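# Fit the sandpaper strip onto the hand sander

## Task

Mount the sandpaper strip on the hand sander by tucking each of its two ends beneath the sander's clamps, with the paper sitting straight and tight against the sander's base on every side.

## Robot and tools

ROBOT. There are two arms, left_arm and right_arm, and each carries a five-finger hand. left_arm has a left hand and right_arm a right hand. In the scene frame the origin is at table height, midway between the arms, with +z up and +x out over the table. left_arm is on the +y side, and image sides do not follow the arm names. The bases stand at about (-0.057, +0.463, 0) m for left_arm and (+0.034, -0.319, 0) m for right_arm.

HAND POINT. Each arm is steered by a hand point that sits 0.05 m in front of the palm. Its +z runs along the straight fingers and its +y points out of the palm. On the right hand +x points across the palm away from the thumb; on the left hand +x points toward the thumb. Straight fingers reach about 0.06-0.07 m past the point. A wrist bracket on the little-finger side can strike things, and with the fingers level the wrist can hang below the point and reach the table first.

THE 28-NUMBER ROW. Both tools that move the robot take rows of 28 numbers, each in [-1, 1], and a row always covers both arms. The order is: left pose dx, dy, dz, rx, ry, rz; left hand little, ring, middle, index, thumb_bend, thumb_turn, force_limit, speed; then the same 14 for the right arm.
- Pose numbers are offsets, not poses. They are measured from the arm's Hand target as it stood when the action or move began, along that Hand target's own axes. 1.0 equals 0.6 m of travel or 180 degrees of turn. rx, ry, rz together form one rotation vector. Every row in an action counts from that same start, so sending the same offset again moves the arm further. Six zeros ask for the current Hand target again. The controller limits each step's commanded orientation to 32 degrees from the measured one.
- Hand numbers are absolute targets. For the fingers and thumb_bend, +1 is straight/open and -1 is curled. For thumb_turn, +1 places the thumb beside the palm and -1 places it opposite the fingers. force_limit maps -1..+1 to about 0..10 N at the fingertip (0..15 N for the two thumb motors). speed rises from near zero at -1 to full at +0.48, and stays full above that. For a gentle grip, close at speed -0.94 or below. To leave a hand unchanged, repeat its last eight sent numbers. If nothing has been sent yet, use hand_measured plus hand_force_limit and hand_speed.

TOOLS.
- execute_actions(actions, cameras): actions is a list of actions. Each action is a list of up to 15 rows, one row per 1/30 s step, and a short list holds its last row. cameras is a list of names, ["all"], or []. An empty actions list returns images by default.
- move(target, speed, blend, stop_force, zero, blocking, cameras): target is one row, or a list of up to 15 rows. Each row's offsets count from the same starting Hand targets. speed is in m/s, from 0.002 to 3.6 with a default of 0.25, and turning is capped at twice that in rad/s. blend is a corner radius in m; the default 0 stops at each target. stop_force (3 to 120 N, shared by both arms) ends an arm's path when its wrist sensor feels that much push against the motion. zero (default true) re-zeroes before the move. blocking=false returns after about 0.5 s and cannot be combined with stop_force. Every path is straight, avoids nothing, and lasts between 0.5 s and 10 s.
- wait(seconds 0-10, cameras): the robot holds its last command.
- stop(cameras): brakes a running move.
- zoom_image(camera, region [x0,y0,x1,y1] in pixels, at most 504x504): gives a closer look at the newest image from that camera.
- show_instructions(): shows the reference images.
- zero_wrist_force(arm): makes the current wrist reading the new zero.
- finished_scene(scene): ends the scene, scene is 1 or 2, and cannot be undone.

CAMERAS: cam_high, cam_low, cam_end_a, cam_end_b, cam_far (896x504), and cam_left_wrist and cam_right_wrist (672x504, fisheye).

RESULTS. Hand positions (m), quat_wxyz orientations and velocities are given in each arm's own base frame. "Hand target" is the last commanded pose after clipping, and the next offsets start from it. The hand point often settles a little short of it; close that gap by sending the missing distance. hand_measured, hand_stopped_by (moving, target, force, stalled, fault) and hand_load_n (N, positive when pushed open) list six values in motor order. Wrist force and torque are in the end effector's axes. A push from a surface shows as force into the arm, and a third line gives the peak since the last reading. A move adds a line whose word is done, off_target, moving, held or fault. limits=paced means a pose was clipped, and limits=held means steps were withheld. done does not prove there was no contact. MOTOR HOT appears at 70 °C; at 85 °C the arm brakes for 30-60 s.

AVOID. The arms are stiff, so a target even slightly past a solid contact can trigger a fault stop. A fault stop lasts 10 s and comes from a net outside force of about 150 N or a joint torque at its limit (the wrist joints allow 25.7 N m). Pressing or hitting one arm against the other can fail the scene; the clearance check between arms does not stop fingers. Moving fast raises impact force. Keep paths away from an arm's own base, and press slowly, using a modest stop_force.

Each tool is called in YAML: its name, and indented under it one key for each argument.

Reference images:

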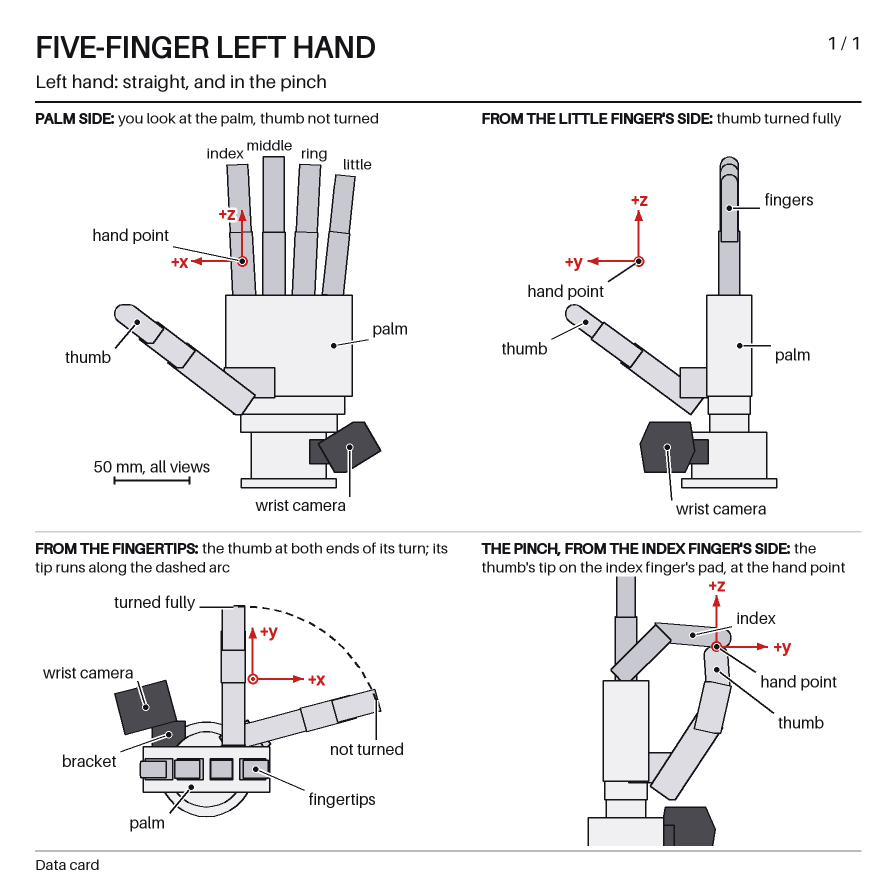

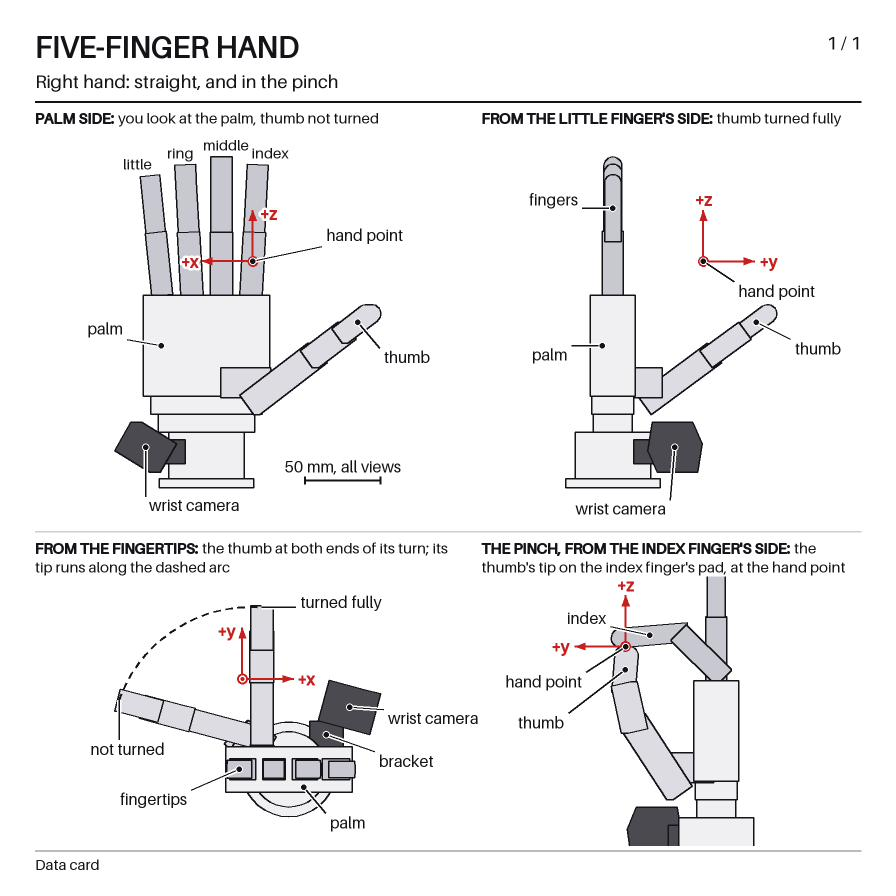

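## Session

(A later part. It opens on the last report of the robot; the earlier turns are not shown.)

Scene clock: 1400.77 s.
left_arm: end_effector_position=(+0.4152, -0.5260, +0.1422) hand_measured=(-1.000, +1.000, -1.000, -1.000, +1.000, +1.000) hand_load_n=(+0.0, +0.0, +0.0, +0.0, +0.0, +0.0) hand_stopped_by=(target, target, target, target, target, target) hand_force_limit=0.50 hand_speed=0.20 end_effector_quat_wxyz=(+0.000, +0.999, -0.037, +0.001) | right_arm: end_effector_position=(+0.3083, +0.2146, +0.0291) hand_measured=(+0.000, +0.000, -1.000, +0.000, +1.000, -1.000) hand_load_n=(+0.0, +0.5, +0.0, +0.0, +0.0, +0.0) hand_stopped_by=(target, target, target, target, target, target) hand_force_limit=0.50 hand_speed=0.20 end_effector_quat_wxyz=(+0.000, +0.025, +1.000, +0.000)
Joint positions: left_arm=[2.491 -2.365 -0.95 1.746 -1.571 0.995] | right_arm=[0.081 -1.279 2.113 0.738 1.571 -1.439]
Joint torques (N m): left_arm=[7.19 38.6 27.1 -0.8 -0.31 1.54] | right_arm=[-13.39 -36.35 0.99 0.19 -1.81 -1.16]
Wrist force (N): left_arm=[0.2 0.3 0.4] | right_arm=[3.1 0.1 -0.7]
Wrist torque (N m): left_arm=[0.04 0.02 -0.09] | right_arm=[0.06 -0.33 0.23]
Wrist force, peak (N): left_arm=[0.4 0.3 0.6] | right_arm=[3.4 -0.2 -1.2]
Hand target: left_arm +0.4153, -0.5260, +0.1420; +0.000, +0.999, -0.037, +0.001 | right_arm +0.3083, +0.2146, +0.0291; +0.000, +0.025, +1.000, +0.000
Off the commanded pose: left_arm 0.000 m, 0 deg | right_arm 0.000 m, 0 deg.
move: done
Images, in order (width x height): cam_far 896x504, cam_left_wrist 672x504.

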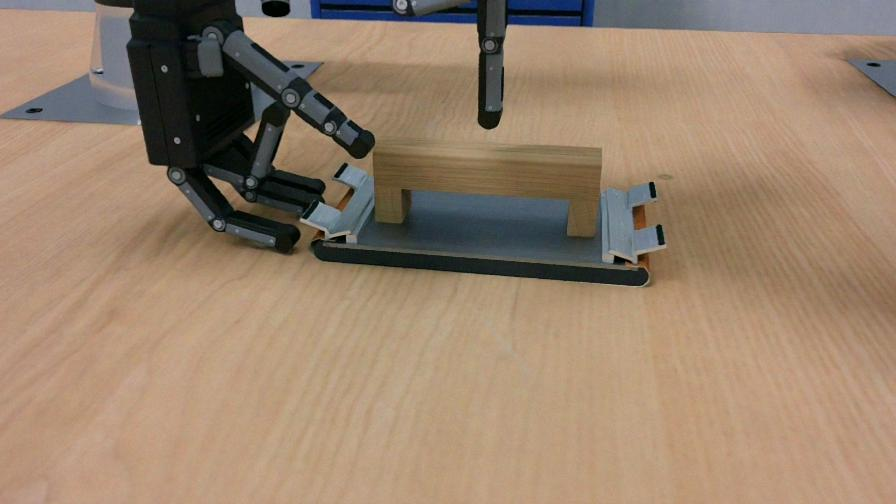

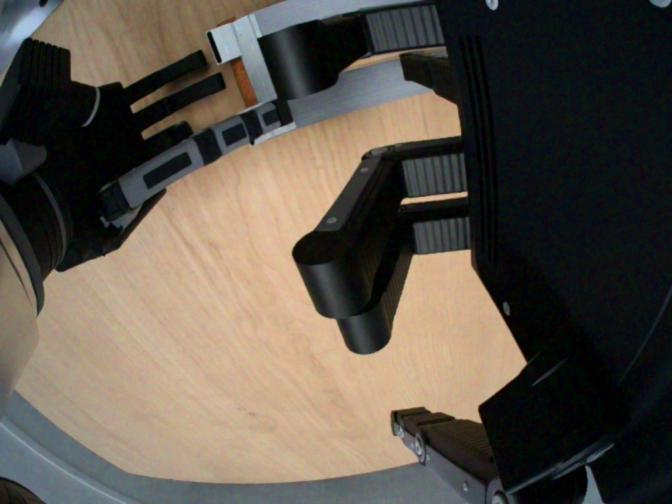

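move:
  target:
    - [-0.0083,0,0,0,0,0,-1,1,-1,-1,1,1,0.5,0.2,0,0,0,0,0,0,0,0,-1,0,1,-1,0.5,0.2]
    - [-0.0083,0,0.05,0,0,0,-1,1,-1,-1,1,1,0.5,0.2,0,0,0,0,0,0,0,0,-1,0,1,-1,0.5,0.2]
  speed: [0.05,0.015]
  stop_force: 8
  cameras: ["cam_far","cam_left_wrist","cam_end_b"]

zoom_image:
  camera: "cam_left_wrist"
  region: [200, 0, 500, 200]

zoom_image:
  camera: "cam_far"
  region: [400, 40, 600, 240]

Scene clock: 1418.10 s.
left_arm: end_effector_position=(+0.4103, -0.5256, +0.1228) hand_measured=(-1.000, +1.000, -1.000, -1.000, +1.000, +1.000) hand_load_n=(+0.0, +0.0, +0.0, +0.0, +0.0, +0.0) hand_stopped_by=(target, target, target, target, target, target) hand_force_limit=0.50 hand_speed=0.20 end_effector_quat_wxyz=(+0.000, +0.999, -0.037, +0.001) | right_arm: end_effector_position=(+0.3083, +0.2146, +0.0291) hand_measured=(+0.000, +0.000, -1.000, +0.000, +1.000, -1.000) hand_load_n=(+0.0, +0.0, +0.0, +0.0, +0.0, +0.0) hand_stopped_by=(target, target, target, target, target, target) hand_force_limit=0.50 hand_speed=0.20 end_effector_quat_wxyz=(+0.000, +0.025, +1.000, +0.000)
Joint positions: left_arm=[2.486 -2.367 -0.998 1.796 -1.571 0.99] | right_arm=[0.081 -1.279 2.113 0.738 1.571 -1.439]
Joint torques (N m): left_arm=[-5.81 46.45 23.61 -3.97 0 -1.9] | right_arm=[-13.78 -35.69 1.01 0.09 -1.91 -1.04]
Wrist force (N): left_arm=[1.7 0.4 -8.1] | right_arm=[3.1 0.0 -0.8]
Wrist torque (N m): left_arm=[0.57 -0.34 0.11] | right_arm=[0.07 -0.33 0.23]
Wrist force, peak (N): left_arm=[2.5 0.3 -16.0] | right_arm=[3.5 0.0 -1.1]
Hand target: left_arm +0.4103, -0.5256, +0.1228; +0.000, +0.999, -0.037, +0.001 (not the last commanded pose) | right_arm +0.3083, +0.2146, +0.0291; +0.000, +0.025, +1.000, +0.000
Off the commanded pose: left_arm 0.011 m, 0 deg | right_arm 0.000 m, 0 deg.
move: contact (left_arm); path passed 1 of 2 targets
Images, in order (width x height): cam_end_b 896x504, cam_far 896x504, cam_left_wrist 672x504.

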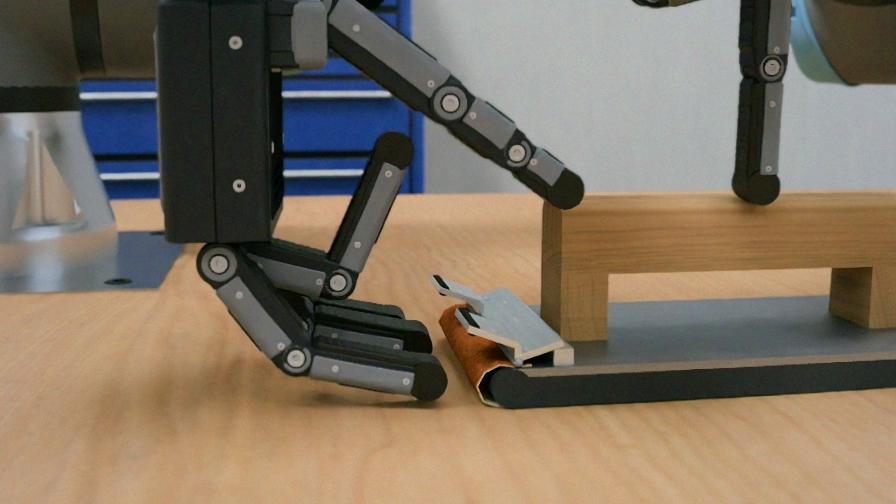

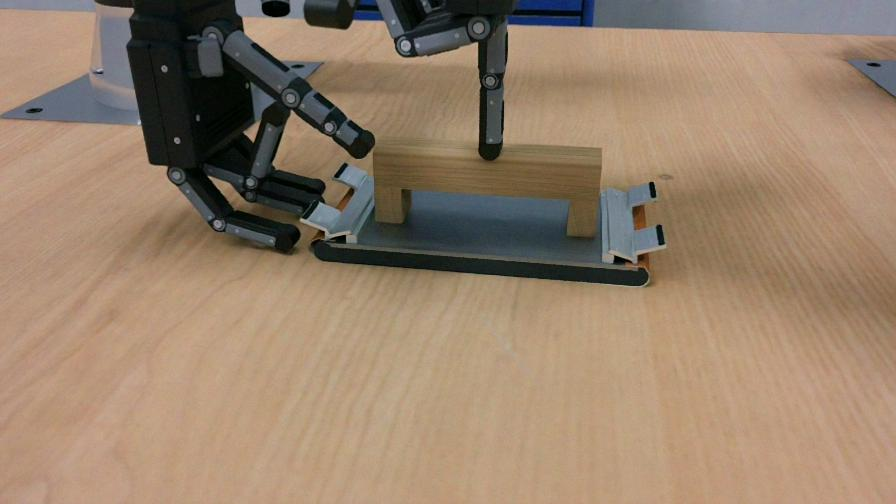

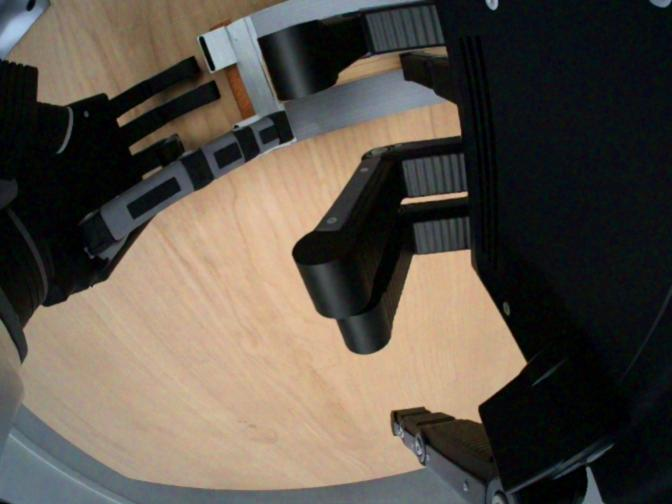

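Scaled by 1.680 from the camera's 672x504 image, which has a finer 960x720 frame.

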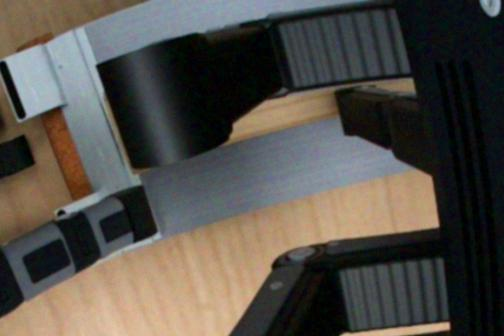

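Scaled by 2.520 from the camera's 896x504 image, which has a finer 1280x720 frame.

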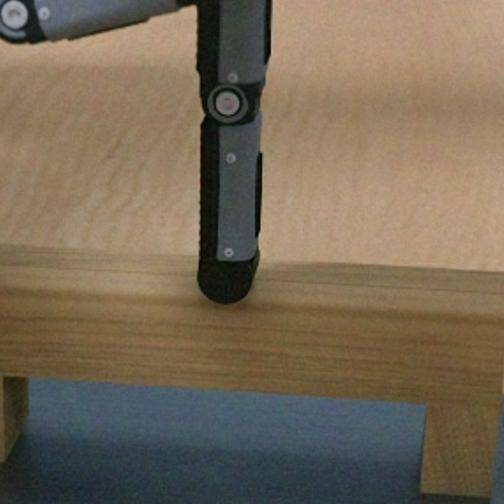

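move:
  target:
    - [0,0,-0.013,0,0,0,-1,1,-1,-1,1,1,0.5,0.2,0,0,0,0,0,0,0,0,-1,0,1,-1,0.5,0.2]
    - [-0.0117,0,-0.013,0,0,0,-1,1,-1,-1,1,1,0.5,0.2,0,0,0,0,0,0,0,0,-1,0,1,-1,0.5,0.2]
  speed: 0.05

move:
  target: [0,0,0.03,0,0,0,-1,1,-1,-1,1,1,0.5,0.2,0,0,0,0,0,0,0,0,-1,0,1,-1,0.5,0.2]
  speed: 0.01
  stop_force: 10
  cameras: ["cam_far"]

zoom_image:
  camera: "cam_far"
  region: [400, 40, 600, 240]

Scene clock: 1430.00 s.
left_arm: end_effector_position=(+0.4034, -0.5251, +0.1306) hand_measured=(-1.000, +1.000, -1.000, -1.000, +1.000, +1.000) hand_load_n=(+0.0, +0.0, +0.0, +0.0, -0.5, +0.0) hand_stopped_by=(target, target, target, target, target, target) hand_force_limit=0.50 hand_speed=0.20 end_effector_quat_wxyz=(+0.000, +0.999, -0.037, +0.001) end_effector_velocity=(-0.001, +0.000, +0.000) end_effector_angular_velocity=(+0.001, +0.001, +0.000) | right_arm: end_effector_position=(+0.3083, +0.2146, +0.0291) hand_measured=(+0.000, +0.000, -1.000, +0.000, +1.000, -1.000) hand_load_n=(+0.0, +0.0, +0.0, +0.0, -0.5, +0.0) hand_stopped_by=(target, target, target, target, target, target) hand_force_limit=0.50 hand_speed=0.20 end_effector_quat_wxyz=(+0.000, +0.025, +1.000, +0.000)
Joint positions: left_arm=[2.48 -2.349 -1.01 1.79 -1.571 0.984] | right_arm=[0.081 -1.279 2.113 0.738 1.571 -1.439]
Joint velocities: left_arm=[-0.001 0.002 -0.005 0.001 0 -0.001] | right_arm=[within noise]
Joint torques (N m): left_arm=[-5.58 50.03 7.25 -0.54 -0.65 -2.01] | right_arm=[-13.65 -35.98 1.07 0.13 -1.73 -1.04]
Wrist force (N): left_arm=[0.2 0.3 0.4] | right_arm=[3.2 -0.1 -1.0]
Wrist torque (N m): left_arm=[0.06 0.01 0.02] | right_arm=[0.06 -0.33 0.23]
Wrist force, peak (N): left_arm=[1.8 0.4 -8.6] | right_arm=[3.4 0.2 -1.2]
Hand target: left_arm +0.4033, -0.5251, +0.1306; +0.000, +0.999, -0.037, +0.001 | right_arm +0.3083, +0.2146, +0.0291; +0.000, +0.025, +1.000, +0.000
Off the commanded pose: left_arm 0.000 m, 0 deg | right_arm 0.000 m, 0 deg.
move: done

Scene clock: 1431.93 s.
left_arm: end_effector_position=(+0.4033, -0.5251, +0.1234) hand_measured=(-1.000, +1.000, -1.000, -1.000, +1.000, +1.000) hand_load_n=(+0.0, -0.5, +0.0, +0.0, +0.0, +0.0) hand_stopped_by=(target, target, target, target, target, target) hand_force_limit=0.50 hand_speed=0.20 end_effector_quat_wxyz=(+0.000, +0.999, -0.037, +0.001) | right_arm: end_effector_position=(+0.3083, +0.2146, +0.0291) hand_measured=(+0.000, +0.000, -1.000, +0.000, +1.000, -1.000) hand_load_n=(+0.0, +0.0, +0.0, +0.0, -0.5, +0.0) hand_stopped_by=(target, target, target, target, target, target) hand_force_limit=0.50 hand_speed=0.20 end_effector_quat_wxyz=(+0.000, +0.025, +1.000, +0.000)
Joint positions: left_arm=[2.48 -2.353 -1.021 1.805 -1.571 0.983] | right_arm=[0.081 -1.279 2.113 0.738 1.571 -1.439]
Joint torques (N m): left_arm=[-6.23 44.05 23.36 -3.35 -1.21 -2.01] | right_arm=[-13.55 -36.27 0.72 0.25 -1.7 -1.09]
Wrist force (N): left_arm=[0.9 0.3 -10.8] | right_arm=[3.1 -0.1 -0.9]
Wrist torque (N m): left_arm=[0.73 -0.47 0.06] | right_arm=[0.04 -0.33 0.23]
Wrist force, peak (N): left_arm=[1.2 0.5 -16.8] | right_arm=[3.2 0.1 -1.3]
Hand target: left_arm +0.4033, -0.5251, +0.1234; +0.000, +0.999, -0.037, +0.001 (not the last commanded pose) | right_arm +0.3083, +0.2146, +0.0291; +0.000, +0.025, +1.000, +0.000
Off the commanded pose: left_arm 0.011 m, 0 deg | right_arm 0.000 m, 0 deg.
move: contact (left_arm)
Images, in order (width x height): cam_far 896x504.

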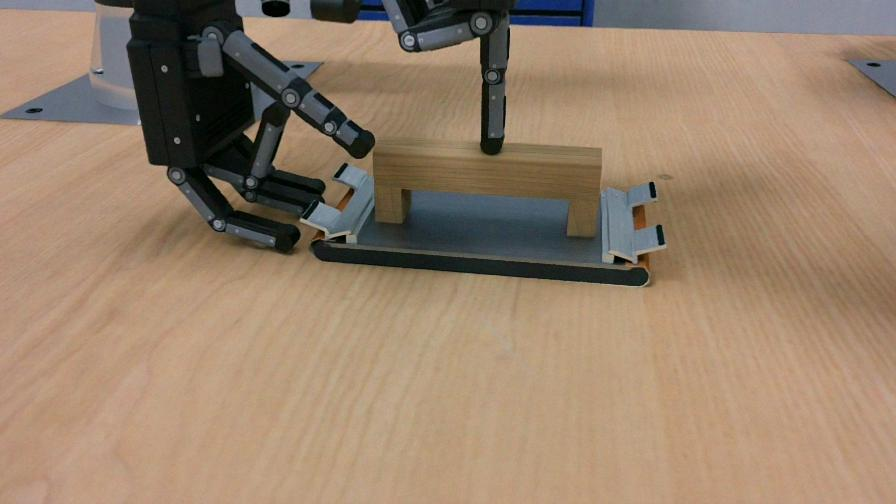

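Scaled by 2.520 from the camera's 896x504 image, which has a finer 1280x720 frame.

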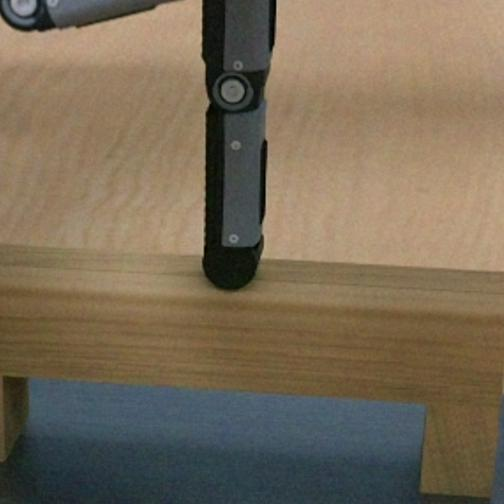

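move:
  target:
    - [0,0,0,0,0,0,-1,1,-1,-1,1,1,0.5,0.2,0,0,0,0,0,0,0,0,-1,0,1,1,0.5,0.2]
    - [0,0,0,0,0,0,-1,1,-1,-1,1,1,0.5,0.2,0,0.015,0,0,0,0,0,0,-1,0,1,1,0.5,0.2]
    - [0,0,0,0,0,0,-1,1,-1,-1,1,1,0.5,0.2,0,0.015,-0.012,0,0,0,0,0,-1,0,1,1,0.5,0.2]
  speed: 0.04
  cameras: ["cam_end_b","cam_far","cam_right_wrist"]

zoom_image:
  camera: "cam_end_b"
  region: [380, 230, 580, 430]

Scene clock: 1456.60 s.
left_arm: end_effector_position=(+0.4033, -0.5251, +0.1234) hand_measured=(-1.000, +1.000, -1.000, -1.000, +1.000, +1.000) hand_load_n=(+0.0, -0.5, +0.5, +0.0, +0.0, +0.0) hand_stopped_by=(target, target, target, target, target, target) hand_force_limit=0.50 hand_speed=0.20 end_effector_quat_wxyz=(+0.000, +0.999, -0.037, +0.001) | right_arm: end_effector_position=(+0.3088, +0.2235, +0.0362) hand_measured=(+0.000, +0.000, -1.000, +0.000, +1.000, +1.000) hand_load_n=(+0.0, +0.0, -0.5, +0.0, +0.0, +0.0) hand_stopped_by=(target, target, target, target, target, target) hand_force_limit=0.50 hand_speed=0.20 end_effector_quat_wxyz=(+0.000, +0.025, +1.000, +0.000)
Joint positions: left_arm=[2.48 -2.353 -1.021 1.805 -1.571 0.983] | right_arm=[0.112 -1.283 2.092 0.762 1.571 -1.408]
Joint torques (N m): left_arm=[-6 44.92 23.11 -3.38 -1.07 -2.05] | right_arm=[14.52 -37.25 -23.98 5.09 1.96 1.42]
Wrist force (N): left_arm=[0.8 0.6 -11.0] | right_arm=[3.1 0.5 -1.1]
Wrist torque (N m): left_arm=[0.75 -0.45 0.05] | right_arm=[0.13 -0.29 0.12]
Wrist force, peak (N): left_arm=[1.1 0.4 -11.3] | right_arm=[3.3 -0.1 -1.4]
Hand target: left_arm +0.4033, -0.5251, +0.1234; +0.000, +0.999, -0.037, +0.001 | right_arm +0.3088, +0.2235, +0.0363; +0.000, +0.025, +1.000, +0.000
Off the commanded pose: left_arm 0.000 m, 0 deg | right_arm 0.000 m, 0 deg.
move: done
Images, in order (width x height): cam_end_b 896x504, cam_far 896x504, cam_right_wrist 672x504.

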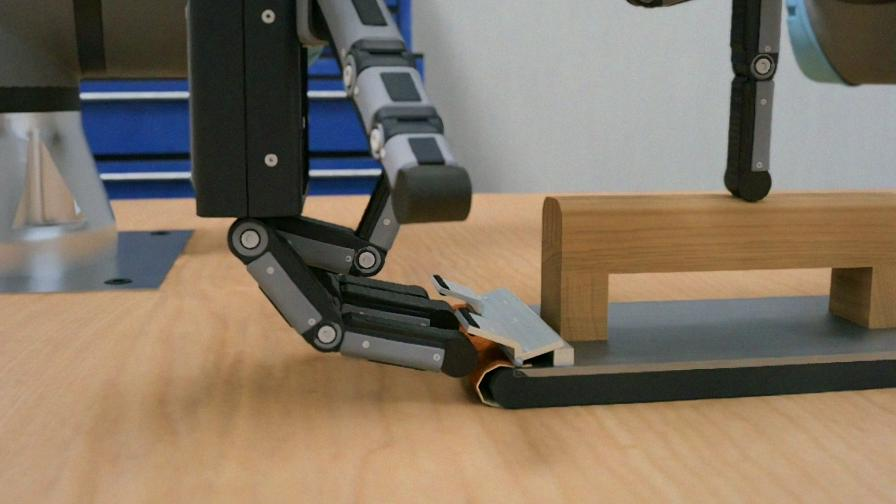

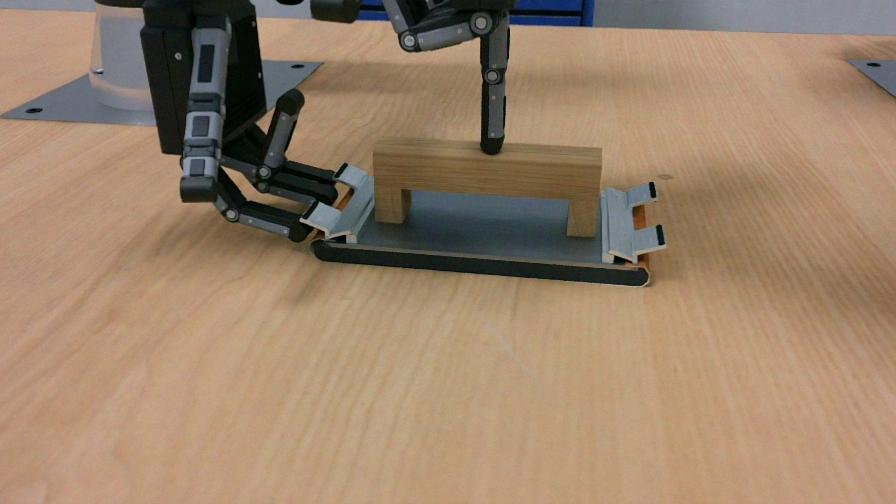

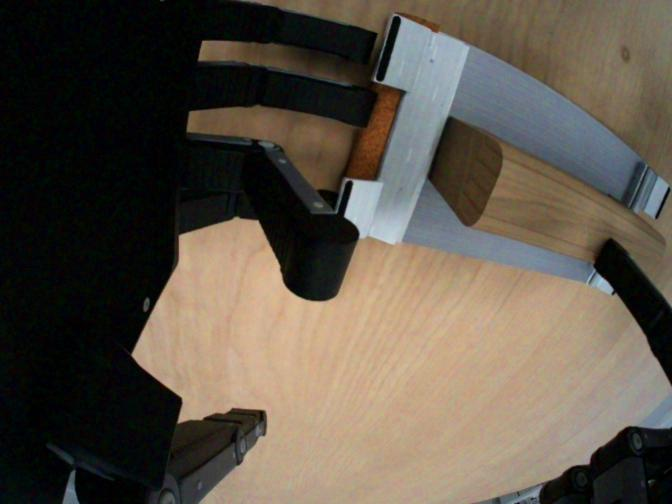

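Scaled by 2.520 from the camera's 896x504 image, which has a finer 1280x720 frame.

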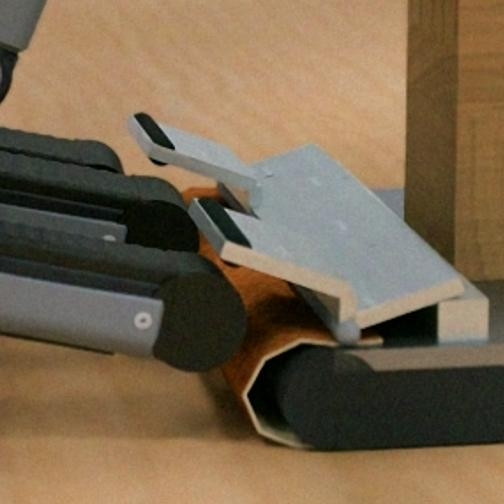

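move:
  target:
    - [0,0,0,0,0,0,-1,1,-1,-1,1,1,0.5,0.2,0,0.002,-0.013,0,0,0,0,0,-1,0,1,1,0.5,0.2]
  speed: 0.02
  cameras: ["cam_end_b"]

zoom_image:
  camera: "cam_end_b"
  region: [380, 230, 580, 430]

Scene clock: 1468.30 s.
left_arm: end_effector_position=(+0.4033, -0.5251, +0.1235) hand_measured=(-1.000, +1.000, -1.000, -1.000, +1.000, +1.000) hand_load_n=(+0.0, +0.5, +0.0, +0.0, +0.0, +0.0) hand_stopped_by=(target, target, target, target, target, target) hand_force_limit=0.50 hand_speed=0.20 end_effector_quat_wxyz=(+0.000, +0.999, -0.037, +0.001) | right_arm: end_effector_position=(+0.3088, +0.2247, +0.0440) hand_measured=(+0.000, +0.000, -1.000, +0.002, +1.000, +1.000) hand_load_n=(+0.0, +0.0, +0.0, +16.0, +0.0, +0.0) hand_stopped_by=(target, target, target, target, target, target) hand_force_limit=0.50 hand_speed=0.20 end_effector_quat_wxyz=(+0.000, +0.025, +1.000, +0.000)
Joint positions: left_arm=[2.48 -2.353 -1.021 1.805 -1.571 0.983] | right_arm=[0.116 -1.297 2.083 0.785 1.571 -1.404]
Joint torques (N m): left_arm=[-6.59 32.55 19.01 2.27 0.57 -1.76] | right_arm=[14.49 -40.73 -27.9 5.77 -0.53 1.29]
Wrist force (N): left_arm=[-0.3 -4.0 -21.9] | right_arm=[3.0 -1.3 11.0]
Wrist torque (N m): left_arm=[1.57 -1.06 0.18] | right_arm=[0.17 -0.28 0.14]
Wrist force, peak (N): left_arm=[-0.4 -4.4 -23.2] | right_arm=[3.4 -1.3 11.9]
Hand target: left_arm +0.4033, -0.5251, +0.1234; +0.000, +0.999, -0.037, +0.001 | right_arm +0.3088, +0.2247, +0.0441; +0.000, +0.025, +1.000, +0.000
Off the commanded pose: left_arm 0.000 m, 0 deg | right_arm 0.000 m, 0 deg.
move: done
Images, in order (width x height): cam_end_b 896x504.

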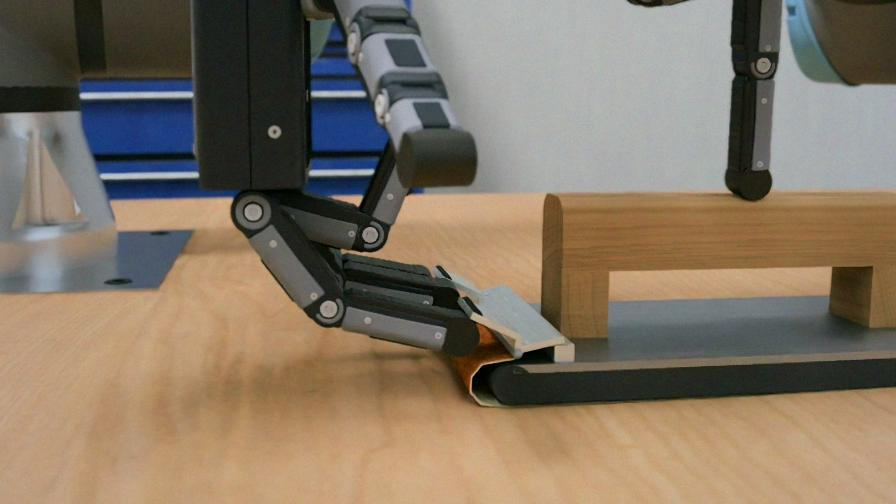

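Scaled by 2.520 from the camera's 896x504 image, which has a finer 1280x720 frame.

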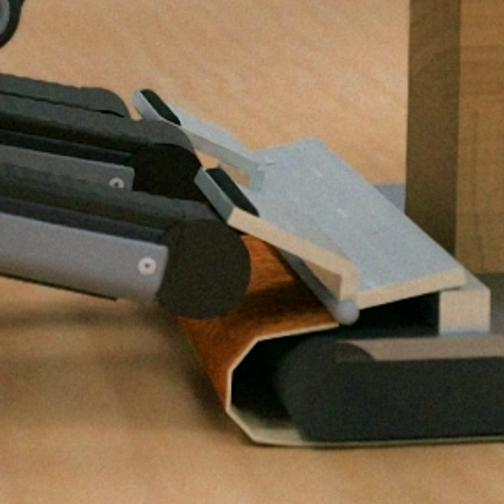

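move:
  target:
    - [0,0,0,0,0,0,-1,1,-1,-1,1,1,0.5,0.2,0,0,0.02,0,0,0,0,0,-1,0,1,1,0.5,0.2]
    - [0,0,0,0,0,0,-1,1,-1,-1,1,1,0.5,0.2,0.015,0,0.02,0,0,0,0,0,-1,0,1,1,0.5,0.2]
    - [0,0,0,0,0,0,-1,1,-1,-1,1,1,0.5,0.2,0.015,0,0.005,0,0,0,0,0,-1,0,1,1,0.5,0.2]
  speed: 0.03
  cameras: ["cam_end_b","cam_right_wrist"]

zoom_image:
  camera: "cam_end_b"
  region: [380, 230, 580, 430]

Scene clock: 1484.70 s.
left_arm: end_effector_position=(+0.4033, -0.5251, +0.1234) hand_measured=(-1.000, +1.000, -1.000, -1.000, +1.000, +1.000) hand_load_n=(+0.0, +1.0, +0.0, +0.0, -0.5, +0.0) hand_stopped_by=(target, target, target, target, target, target) hand_force_limit=0.50 hand_speed=0.20 end_effector_quat_wxyz=(+0.000, +0.999, -0.037, +0.001) | right_arm: end_effector_position=(+0.2998, +0.2252, +0.0410) hand_measured=(+0.000, +0.002, -1.000, +0.000, +1.000, +1.000) hand_load_n=(+0.0, +12.0, +0.0, +5.5, +0.0, +0.0) hand_stopped_by=(target, target, target, target, target, target) hand_force_limit=0.50 hand_speed=0.20 end_effector_quat_wxyz=(+0.000, +0.025, +1.000, +0.000)
Joint positions: left_arm=[2.48 -2.353 -1.021 1.805 -1.571 0.983] | right_arm=[0.121 -1.307 2.108 0.77 1.571 -1.399]
Joint torques (N m): left_arm=[-5.37 39.76 21.4 0.67 1.41 -1.74] | right_arm=[7.47 -39.36 -28.12 5.83 -2.6 1.19]
Wrist force (N): left_arm=[2.3 -7.7 -20.7] | right_arm=[4.6 -0.3 12.3]
Wrist torque (N m): left_arm=[1.62 -0.78 0.50] | right_arm=[0.11 -0.75 0.15]
Wrist force, peak (N): left_arm=[2.5 -7.8 -21.8] | right_arm=[1.3 -8.9 9.9]
Hand target: left_arm +0.4033, -0.5251, +0.1234; +0.000, +0.999, -0.037, +0.001 | right_arm +0.2998, +0.2252, +0.0411; +0.000, +0.025, +1.000, +0.000
Off the commanded pose: left_arm 0.000 m, 0 deg | right_arm 0.000 m, 0 deg.
move: done
Images, in order (width x height): cam_end_b 896x504, cam_right_wrist 672x504.

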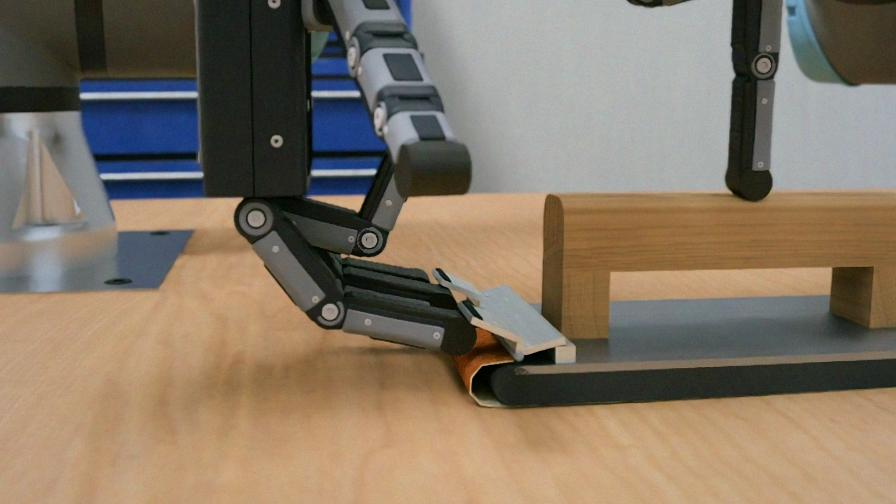

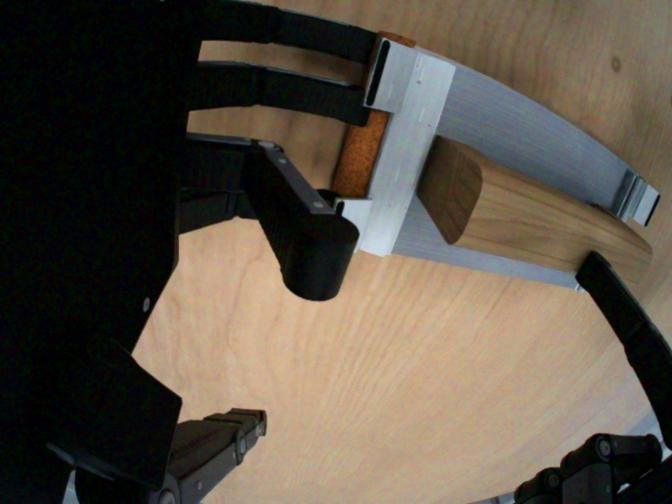

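Scaled by 2.520 from the camera's 896x504 image, which has a finer 1280x720 frame.

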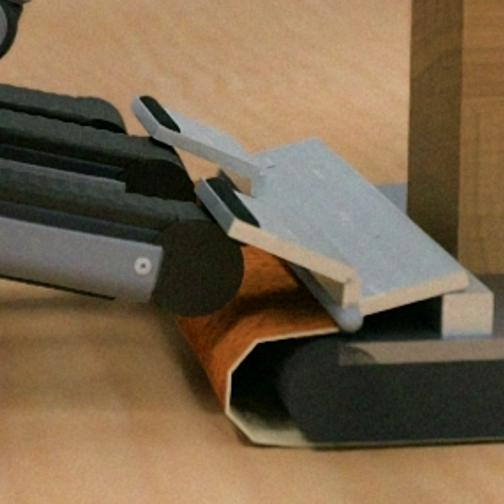

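move:
  target:
    - [0,0,0,0,0,0,-1,1,-1,-1,1,1,0.5,0.2,0,0.004,-0.01,0,0,0,0,0,-1,0,1,1,0.5,0.2]
  speed: 0.03
  cameras: ["cam_end_b"]

zoom_image:
  camera: "cam_end_b"
  region: [380, 230, 580, 430]

Scene clock: 1492.13 s.
left_arm: end_effector_position=(+0.4033, -0.5251, +0.1234) hand_measured=(-1.000, +1.000, -1.000, -1.000, +1.000, +1.000) hand_load_n=(+0.0, +0.5, +0.5, +0.0, +0.0, +0.0) hand_stopped_by=(target, target, target, target, target, target) hand_force_limit=0.50 hand_speed=0.20 end_effector_quat_wxyz=(+0.000, +0.999, -0.037, +0.001) | right_arm: end_effector_position=(+0.2999, +0.2275, +0.0470) hand_measured=(+0.000, +0.002, -1.000, +0.000, +1.000, +1.000) hand_load_n=(+0.0, +10.5, +0.0, +3.0, +0.0, +0.0) hand_stopped_by=(target, target, target, target, target, target) hand_force_limit=0.50 hand_speed=0.20 end_effector_quat_wxyz=(+0.000, +0.025, +1.000, +0.000)
Joint positions: left_arm=[2.48 -2.353 -1.021 1.805 -1.571 0.983] | right_arm=[0.129 -1.316 2.098 0.788 1.571 -1.391]
Joint torques (N m): left_arm=[-5.94 30.61 21 0.45 1.48 -1.7] | right_arm=[14.43 -38.08 -27.73 5.74 -2.94 1.54]
Wrist force (N): left_arm=[1.6 -5.4 -13.4] | right_arm=[4.4 -3.3 8.4]
Wrist torque (N m): left_arm=[1.10 -0.48 0.35] | right_arm=[0.06 -0.73 0.14]
Wrist force, peak (N): left_arm=[2.2 -7.8 -21.3] | right_arm=[4.4 -0.4 12.7]
Hand target: left_arm +0.4033, -0.5251, +0.1234; +0.000, +0.999, -0.037, +0.001 | right_arm +0.3000, +0.2276, +0.0471; +0.000, +0.025, +1.000, +0.000
Off the commanded pose: left_arm 0.000 m, 0 deg | right_arm 0.000 m, 0 deg.
move: done
Images, in order (width x height): cam_end_b 896x504.

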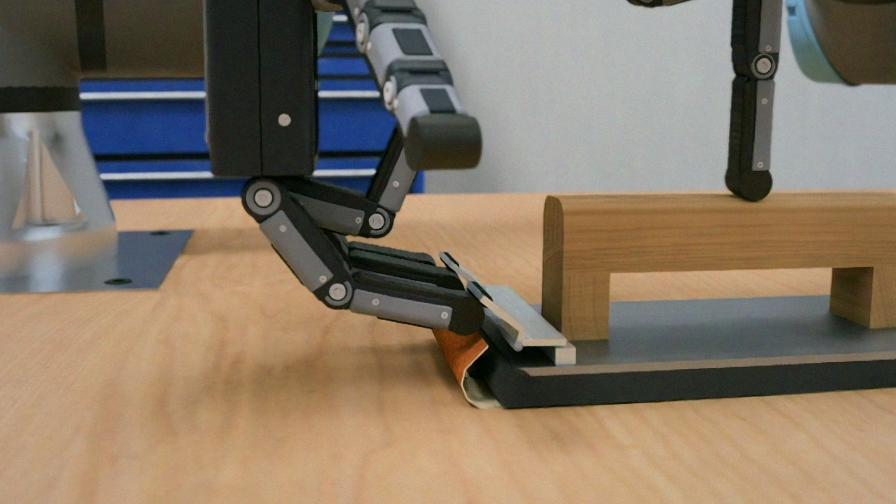

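Scaled by 2.520 from the camera's 896x504 image, which has a finer 1280x720 frame.

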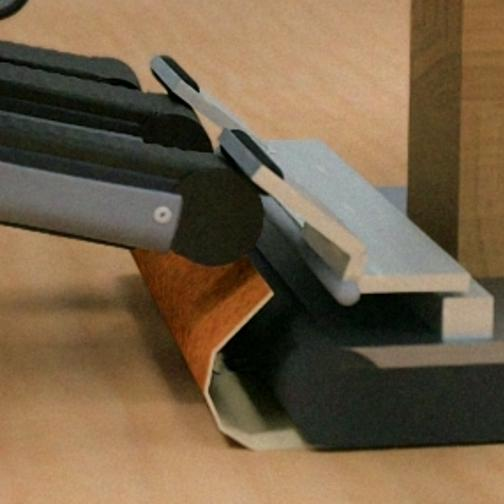

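move:
  target:
    - [0,0,0,0,0,0,-1,1,-1,-1,1,1,0.5,0.2,0,0.008,-0.015,0,0,0,0,0,-1,0,1,1,0.5,0.2]
  speed: 0.03
  cameras: ["cam_end_b"]

zoom_image:
  camera: "cam_end_b"
  region: [380, 230, 580, 430]

Scene clock: 1498.97 s.
left_arm: end_effector_position=(+0.4033, -0.5251, +0.1234) hand_measured=(-1.000, +1.000, -1.000, -1.000, +1.000, +1.000) hand_load_n=(+0.0, +0.5, +0.0, +0.0, +0.0, +0.0) hand_stopped_by=(target, target, target, target, target, target) hand_force_limit=0.50 hand_speed=0.20 end_effector_quat_wxyz=(+0.000, +0.999, -0.037, +0.001) | right_arm: end_effector_position=(+0.3002, +0.2323, +0.0560) hand_measured=(+0.000, +0.000, -1.000, +0.000, +1.000, +1.000) hand_load_n=(+0.0, +3.5, +0.0, +0.0, +0.0, +0.0) hand_stopped_by=(target, target, target, target, target, target) hand_force_limit=0.50 hand_speed=0.20 end_effector_quat_wxyz=(+0.000, +0.025, +1.000, +0.000)
Joint positions: left_arm=[2.48 -2.353 -1.021 1.805 -1.571 0.983] | right_arm=[0.145 -1.327 2.081 0.816 1.571 -1.374]
Joint torques (N m): left_arm=[-6.51 31.86 18.53 -2.52 1.6 -1.79] | right_arm=[14.84 -36.62 -26.86 5.35 -1.79 1.42]
Wrist force (N): left_arm=[1.3 -2.4 -8.5] | right_arm=[4.3 -0.8 1.6]
Wrist torque (N m): left_arm=[0.67 -0.33 0.20] | right_arm=[0.01 -0.59 0.18]
Wrist force, peak (N): left_arm=[1.8 -5.3 -13.9] | right_arm=[4.3 -3.4 8.6]
Hand target: left_arm +0.4033, -0.5251, +0.1234; +0.000, +0.999, -0.037, +0.001 | right_arm +0.3002, +0.2324, +0.0561; +0.000, +0.025, +1.000, +0.000
Off the commanded pose: left_arm 0.000 m, 0 deg | right_arm 0.000 m, 0 deg.
move: done
Images, in order (width x height): cam_end_b 896x504.

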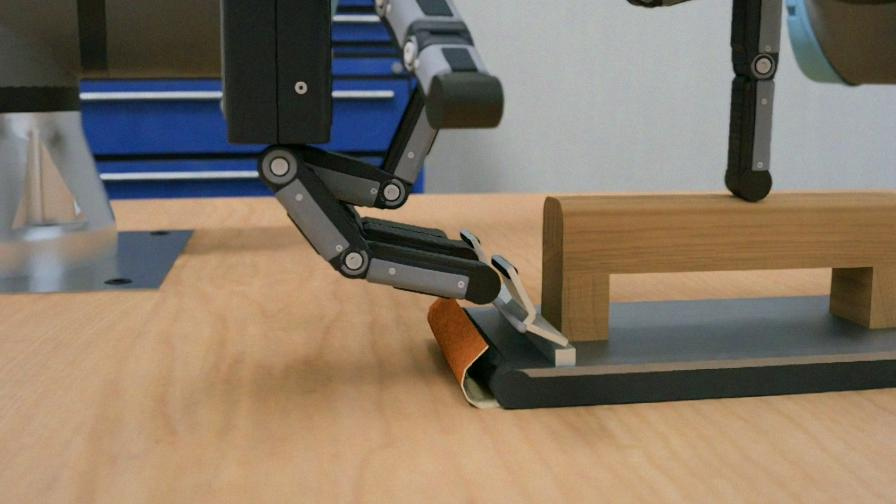

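Scaled by 2.520 from the camera's 896x504 image, which has a finer 1280x720 frame.

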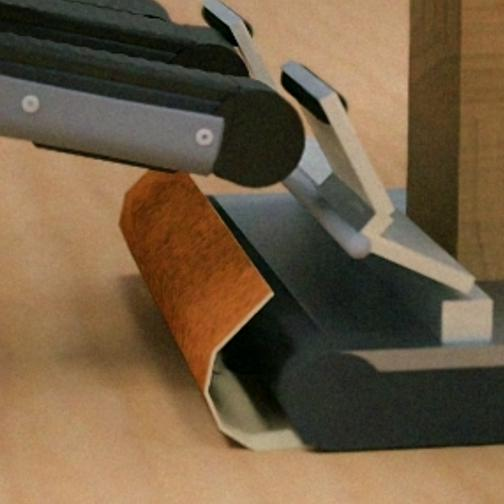

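move:
  target:
    - [0,0,0,0,0,0,-1,1,-1,-1,1,1,0.5,0.2,0,0.008,-0.006,0,0,0,0,0,-1,0,1,1,0.5,0.2]
    - [0,0,0,0,0,0,-1,1,-1,-1,1,1,0.5,0.2,0,-0.015,-0.006,0,0,0,0,0,-1,0,1,1,0.5,0.2]
  speed: 0.04
  cameras: ["cam_end_b","cam_end_a","cam_far","cam_right_wrist"]

zoom_image:
  camera: "cam_end_b"
  region: [380, 230, 580, 430]

zoom_image:
  camera: "cam_right_wrist"
  region: [320, 0, 670, 300]

Scene clock: 1507.33 s.
left_arm: end_effector_position=(+0.4033, -0.5251, +0.1234) hand_measured=(-1.000, +1.000, -1.000, -1.000, +1.000, +1.000) hand_load_n=(+0.0, +0.5, +0.0, +0.0, +0.0, -0.5) hand_stopped_by=(target, target, target, target, target, target) hand_force_limit=0.50 hand_speed=0.20 end_effector_quat_wxyz=(+0.000, +0.999, -0.037, +0.001) | right_arm: end_effector_position=(+0.3004, +0.2349, +0.0581) hand_measured=(+0.000, +0.000, -1.000, +0.000, +1.000, +1.000) hand_load_n=(+0.0, +0.0, +0.0, +0.0, +0.0, +0.0) hand_stopped_by=(target, target, target, target, target, target) hand_force_limit=0.50 hand_speed=0.20 end_effector_quat_wxyz=(+0.000, +0.025, +1.000, +0.000) end_effector_velocity=(-0.001, -0.001, -0.001) end_effector_angular_velocity=(+0.000, +0.003, -0.001)
Joint positions: left_arm=[2.48 -2.353 -1.021 1.805 -1.571 0.983] | right_arm=[0.154 -1.327 2.075 0.823 1.571 -1.366]
Joint velocities: left_arm=[within noise] | right_arm=[-0.004 0.001 0.005 -0.002 -0.001 -0.003]
Joint torques (N m): left_arm=[-6.26 39.7 16.95 -2.41 1.56 -1.79] | right_arm=[-13.79 -31.35 0.21 -0.26 0.22 -1.34]
Wrist force (N): left_arm=[1.2 -2.1 -8.8] | right_arm=[4.2 -0.1 -1.2]
Wrist torque (N m): left_arm=[0.69 -0.33 0.18] | right_arm=[0.02 -0.45 0.31]
Wrist force, peak (N): left_arm=[1.3 -2.4 -8.9] | right_arm=[4.4 -0.5 1.6]
Hand target: left_arm +0.4033, -0.5251, +0.1234; +0.000, +0.999, -0.037, +0.001 | right_arm +0.3003, +0.2348, +0.0579; +0.000, +0.025, +1.000, +0.000 (not the last commanded pose)
Off the commanded pose: left_arm 0.000 m, 0 deg | right_arm 0.012 m, 0 deg.
move: held (right_arm; a check stopped the path); path passed 0 of 2 targets; limits=held
pose unreachable (right arm): on one or more control steps of this call, first in action 0 (counted from 0), this arm could not follow its commanded pose, so it was not sent that pose on those steps. It may still have moved: this result reports where it is.
cause: moving toward the commanded pose would bring a part of the arm too close to another arm (a part of this arm just beyond joint 4 (wrist 1) and a part of the left arm just beyond its joint 4 (wrist 1), 8 mm apart when this arm was first held).
Images, in order (width x height): cam_end_a 896x504, cam_end_b 896x504, cam_far 896x504, cam_right_wrist 672x504.

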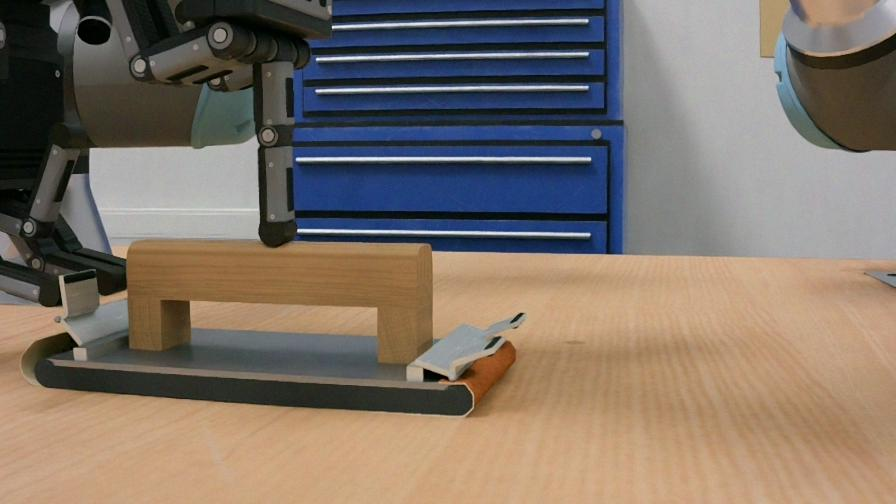

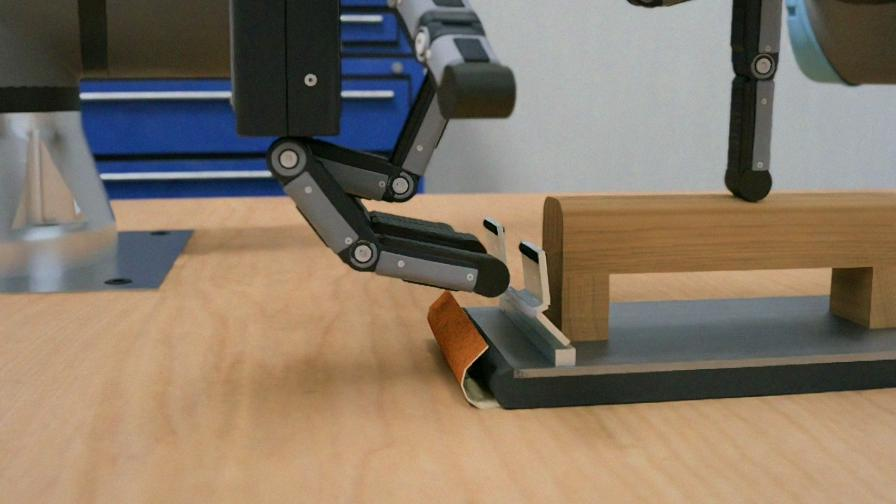

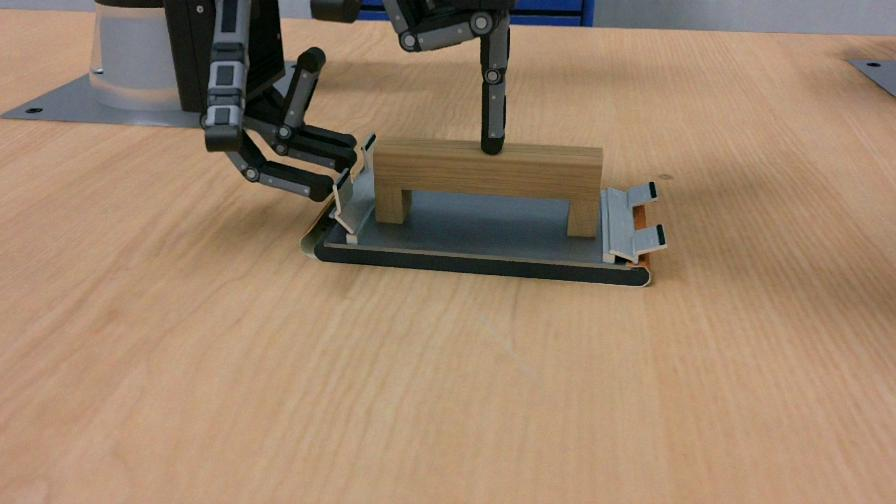

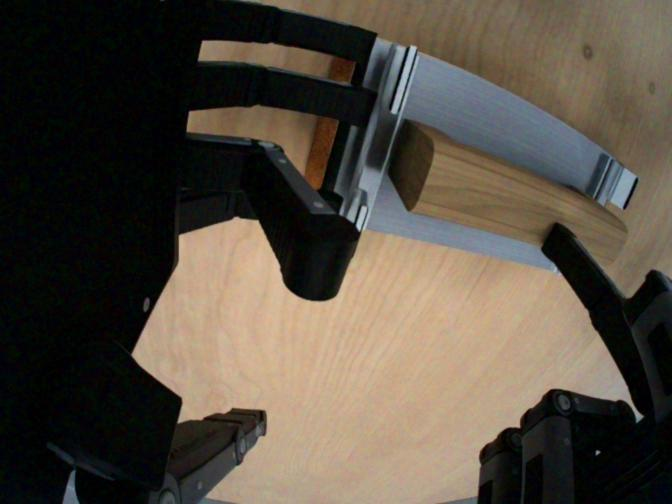

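Scaled by 2.520 from the camera's 896x504 image, which has a finer 1280x720 frame.

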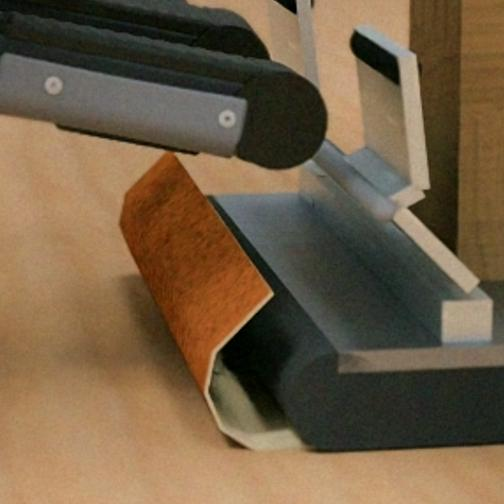

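Scaled by 1.440 from the camera's 672x504 image, which has a finer 960x720 frame.

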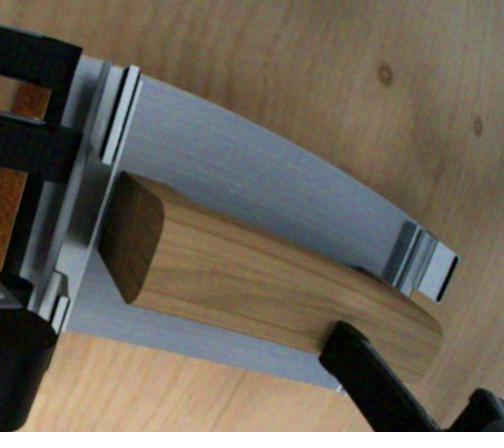

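zoom_image:
  camera: "cam_end_a"
  region: [360, 260, 560, 430]

zoom_image:
  camera: "cam_end_a"
  region: [0, 260, 250, 430]

Scaled by 2.520 from the camera's 896x504 image, which has a finer 1280x720 frame.

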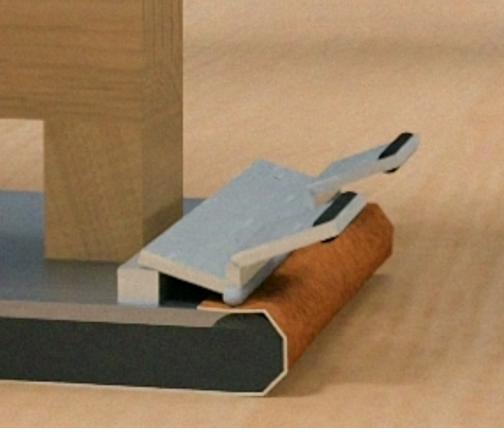

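Scaled by 2.016 from the camera's 896x504 image, which has a finer 1280x720 frame.

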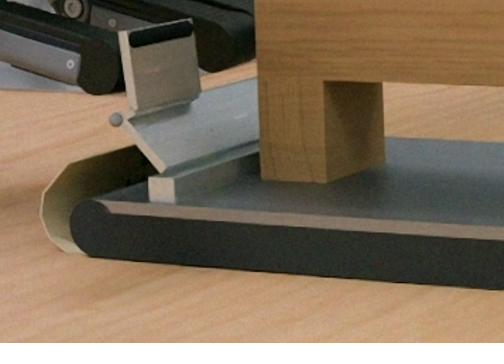

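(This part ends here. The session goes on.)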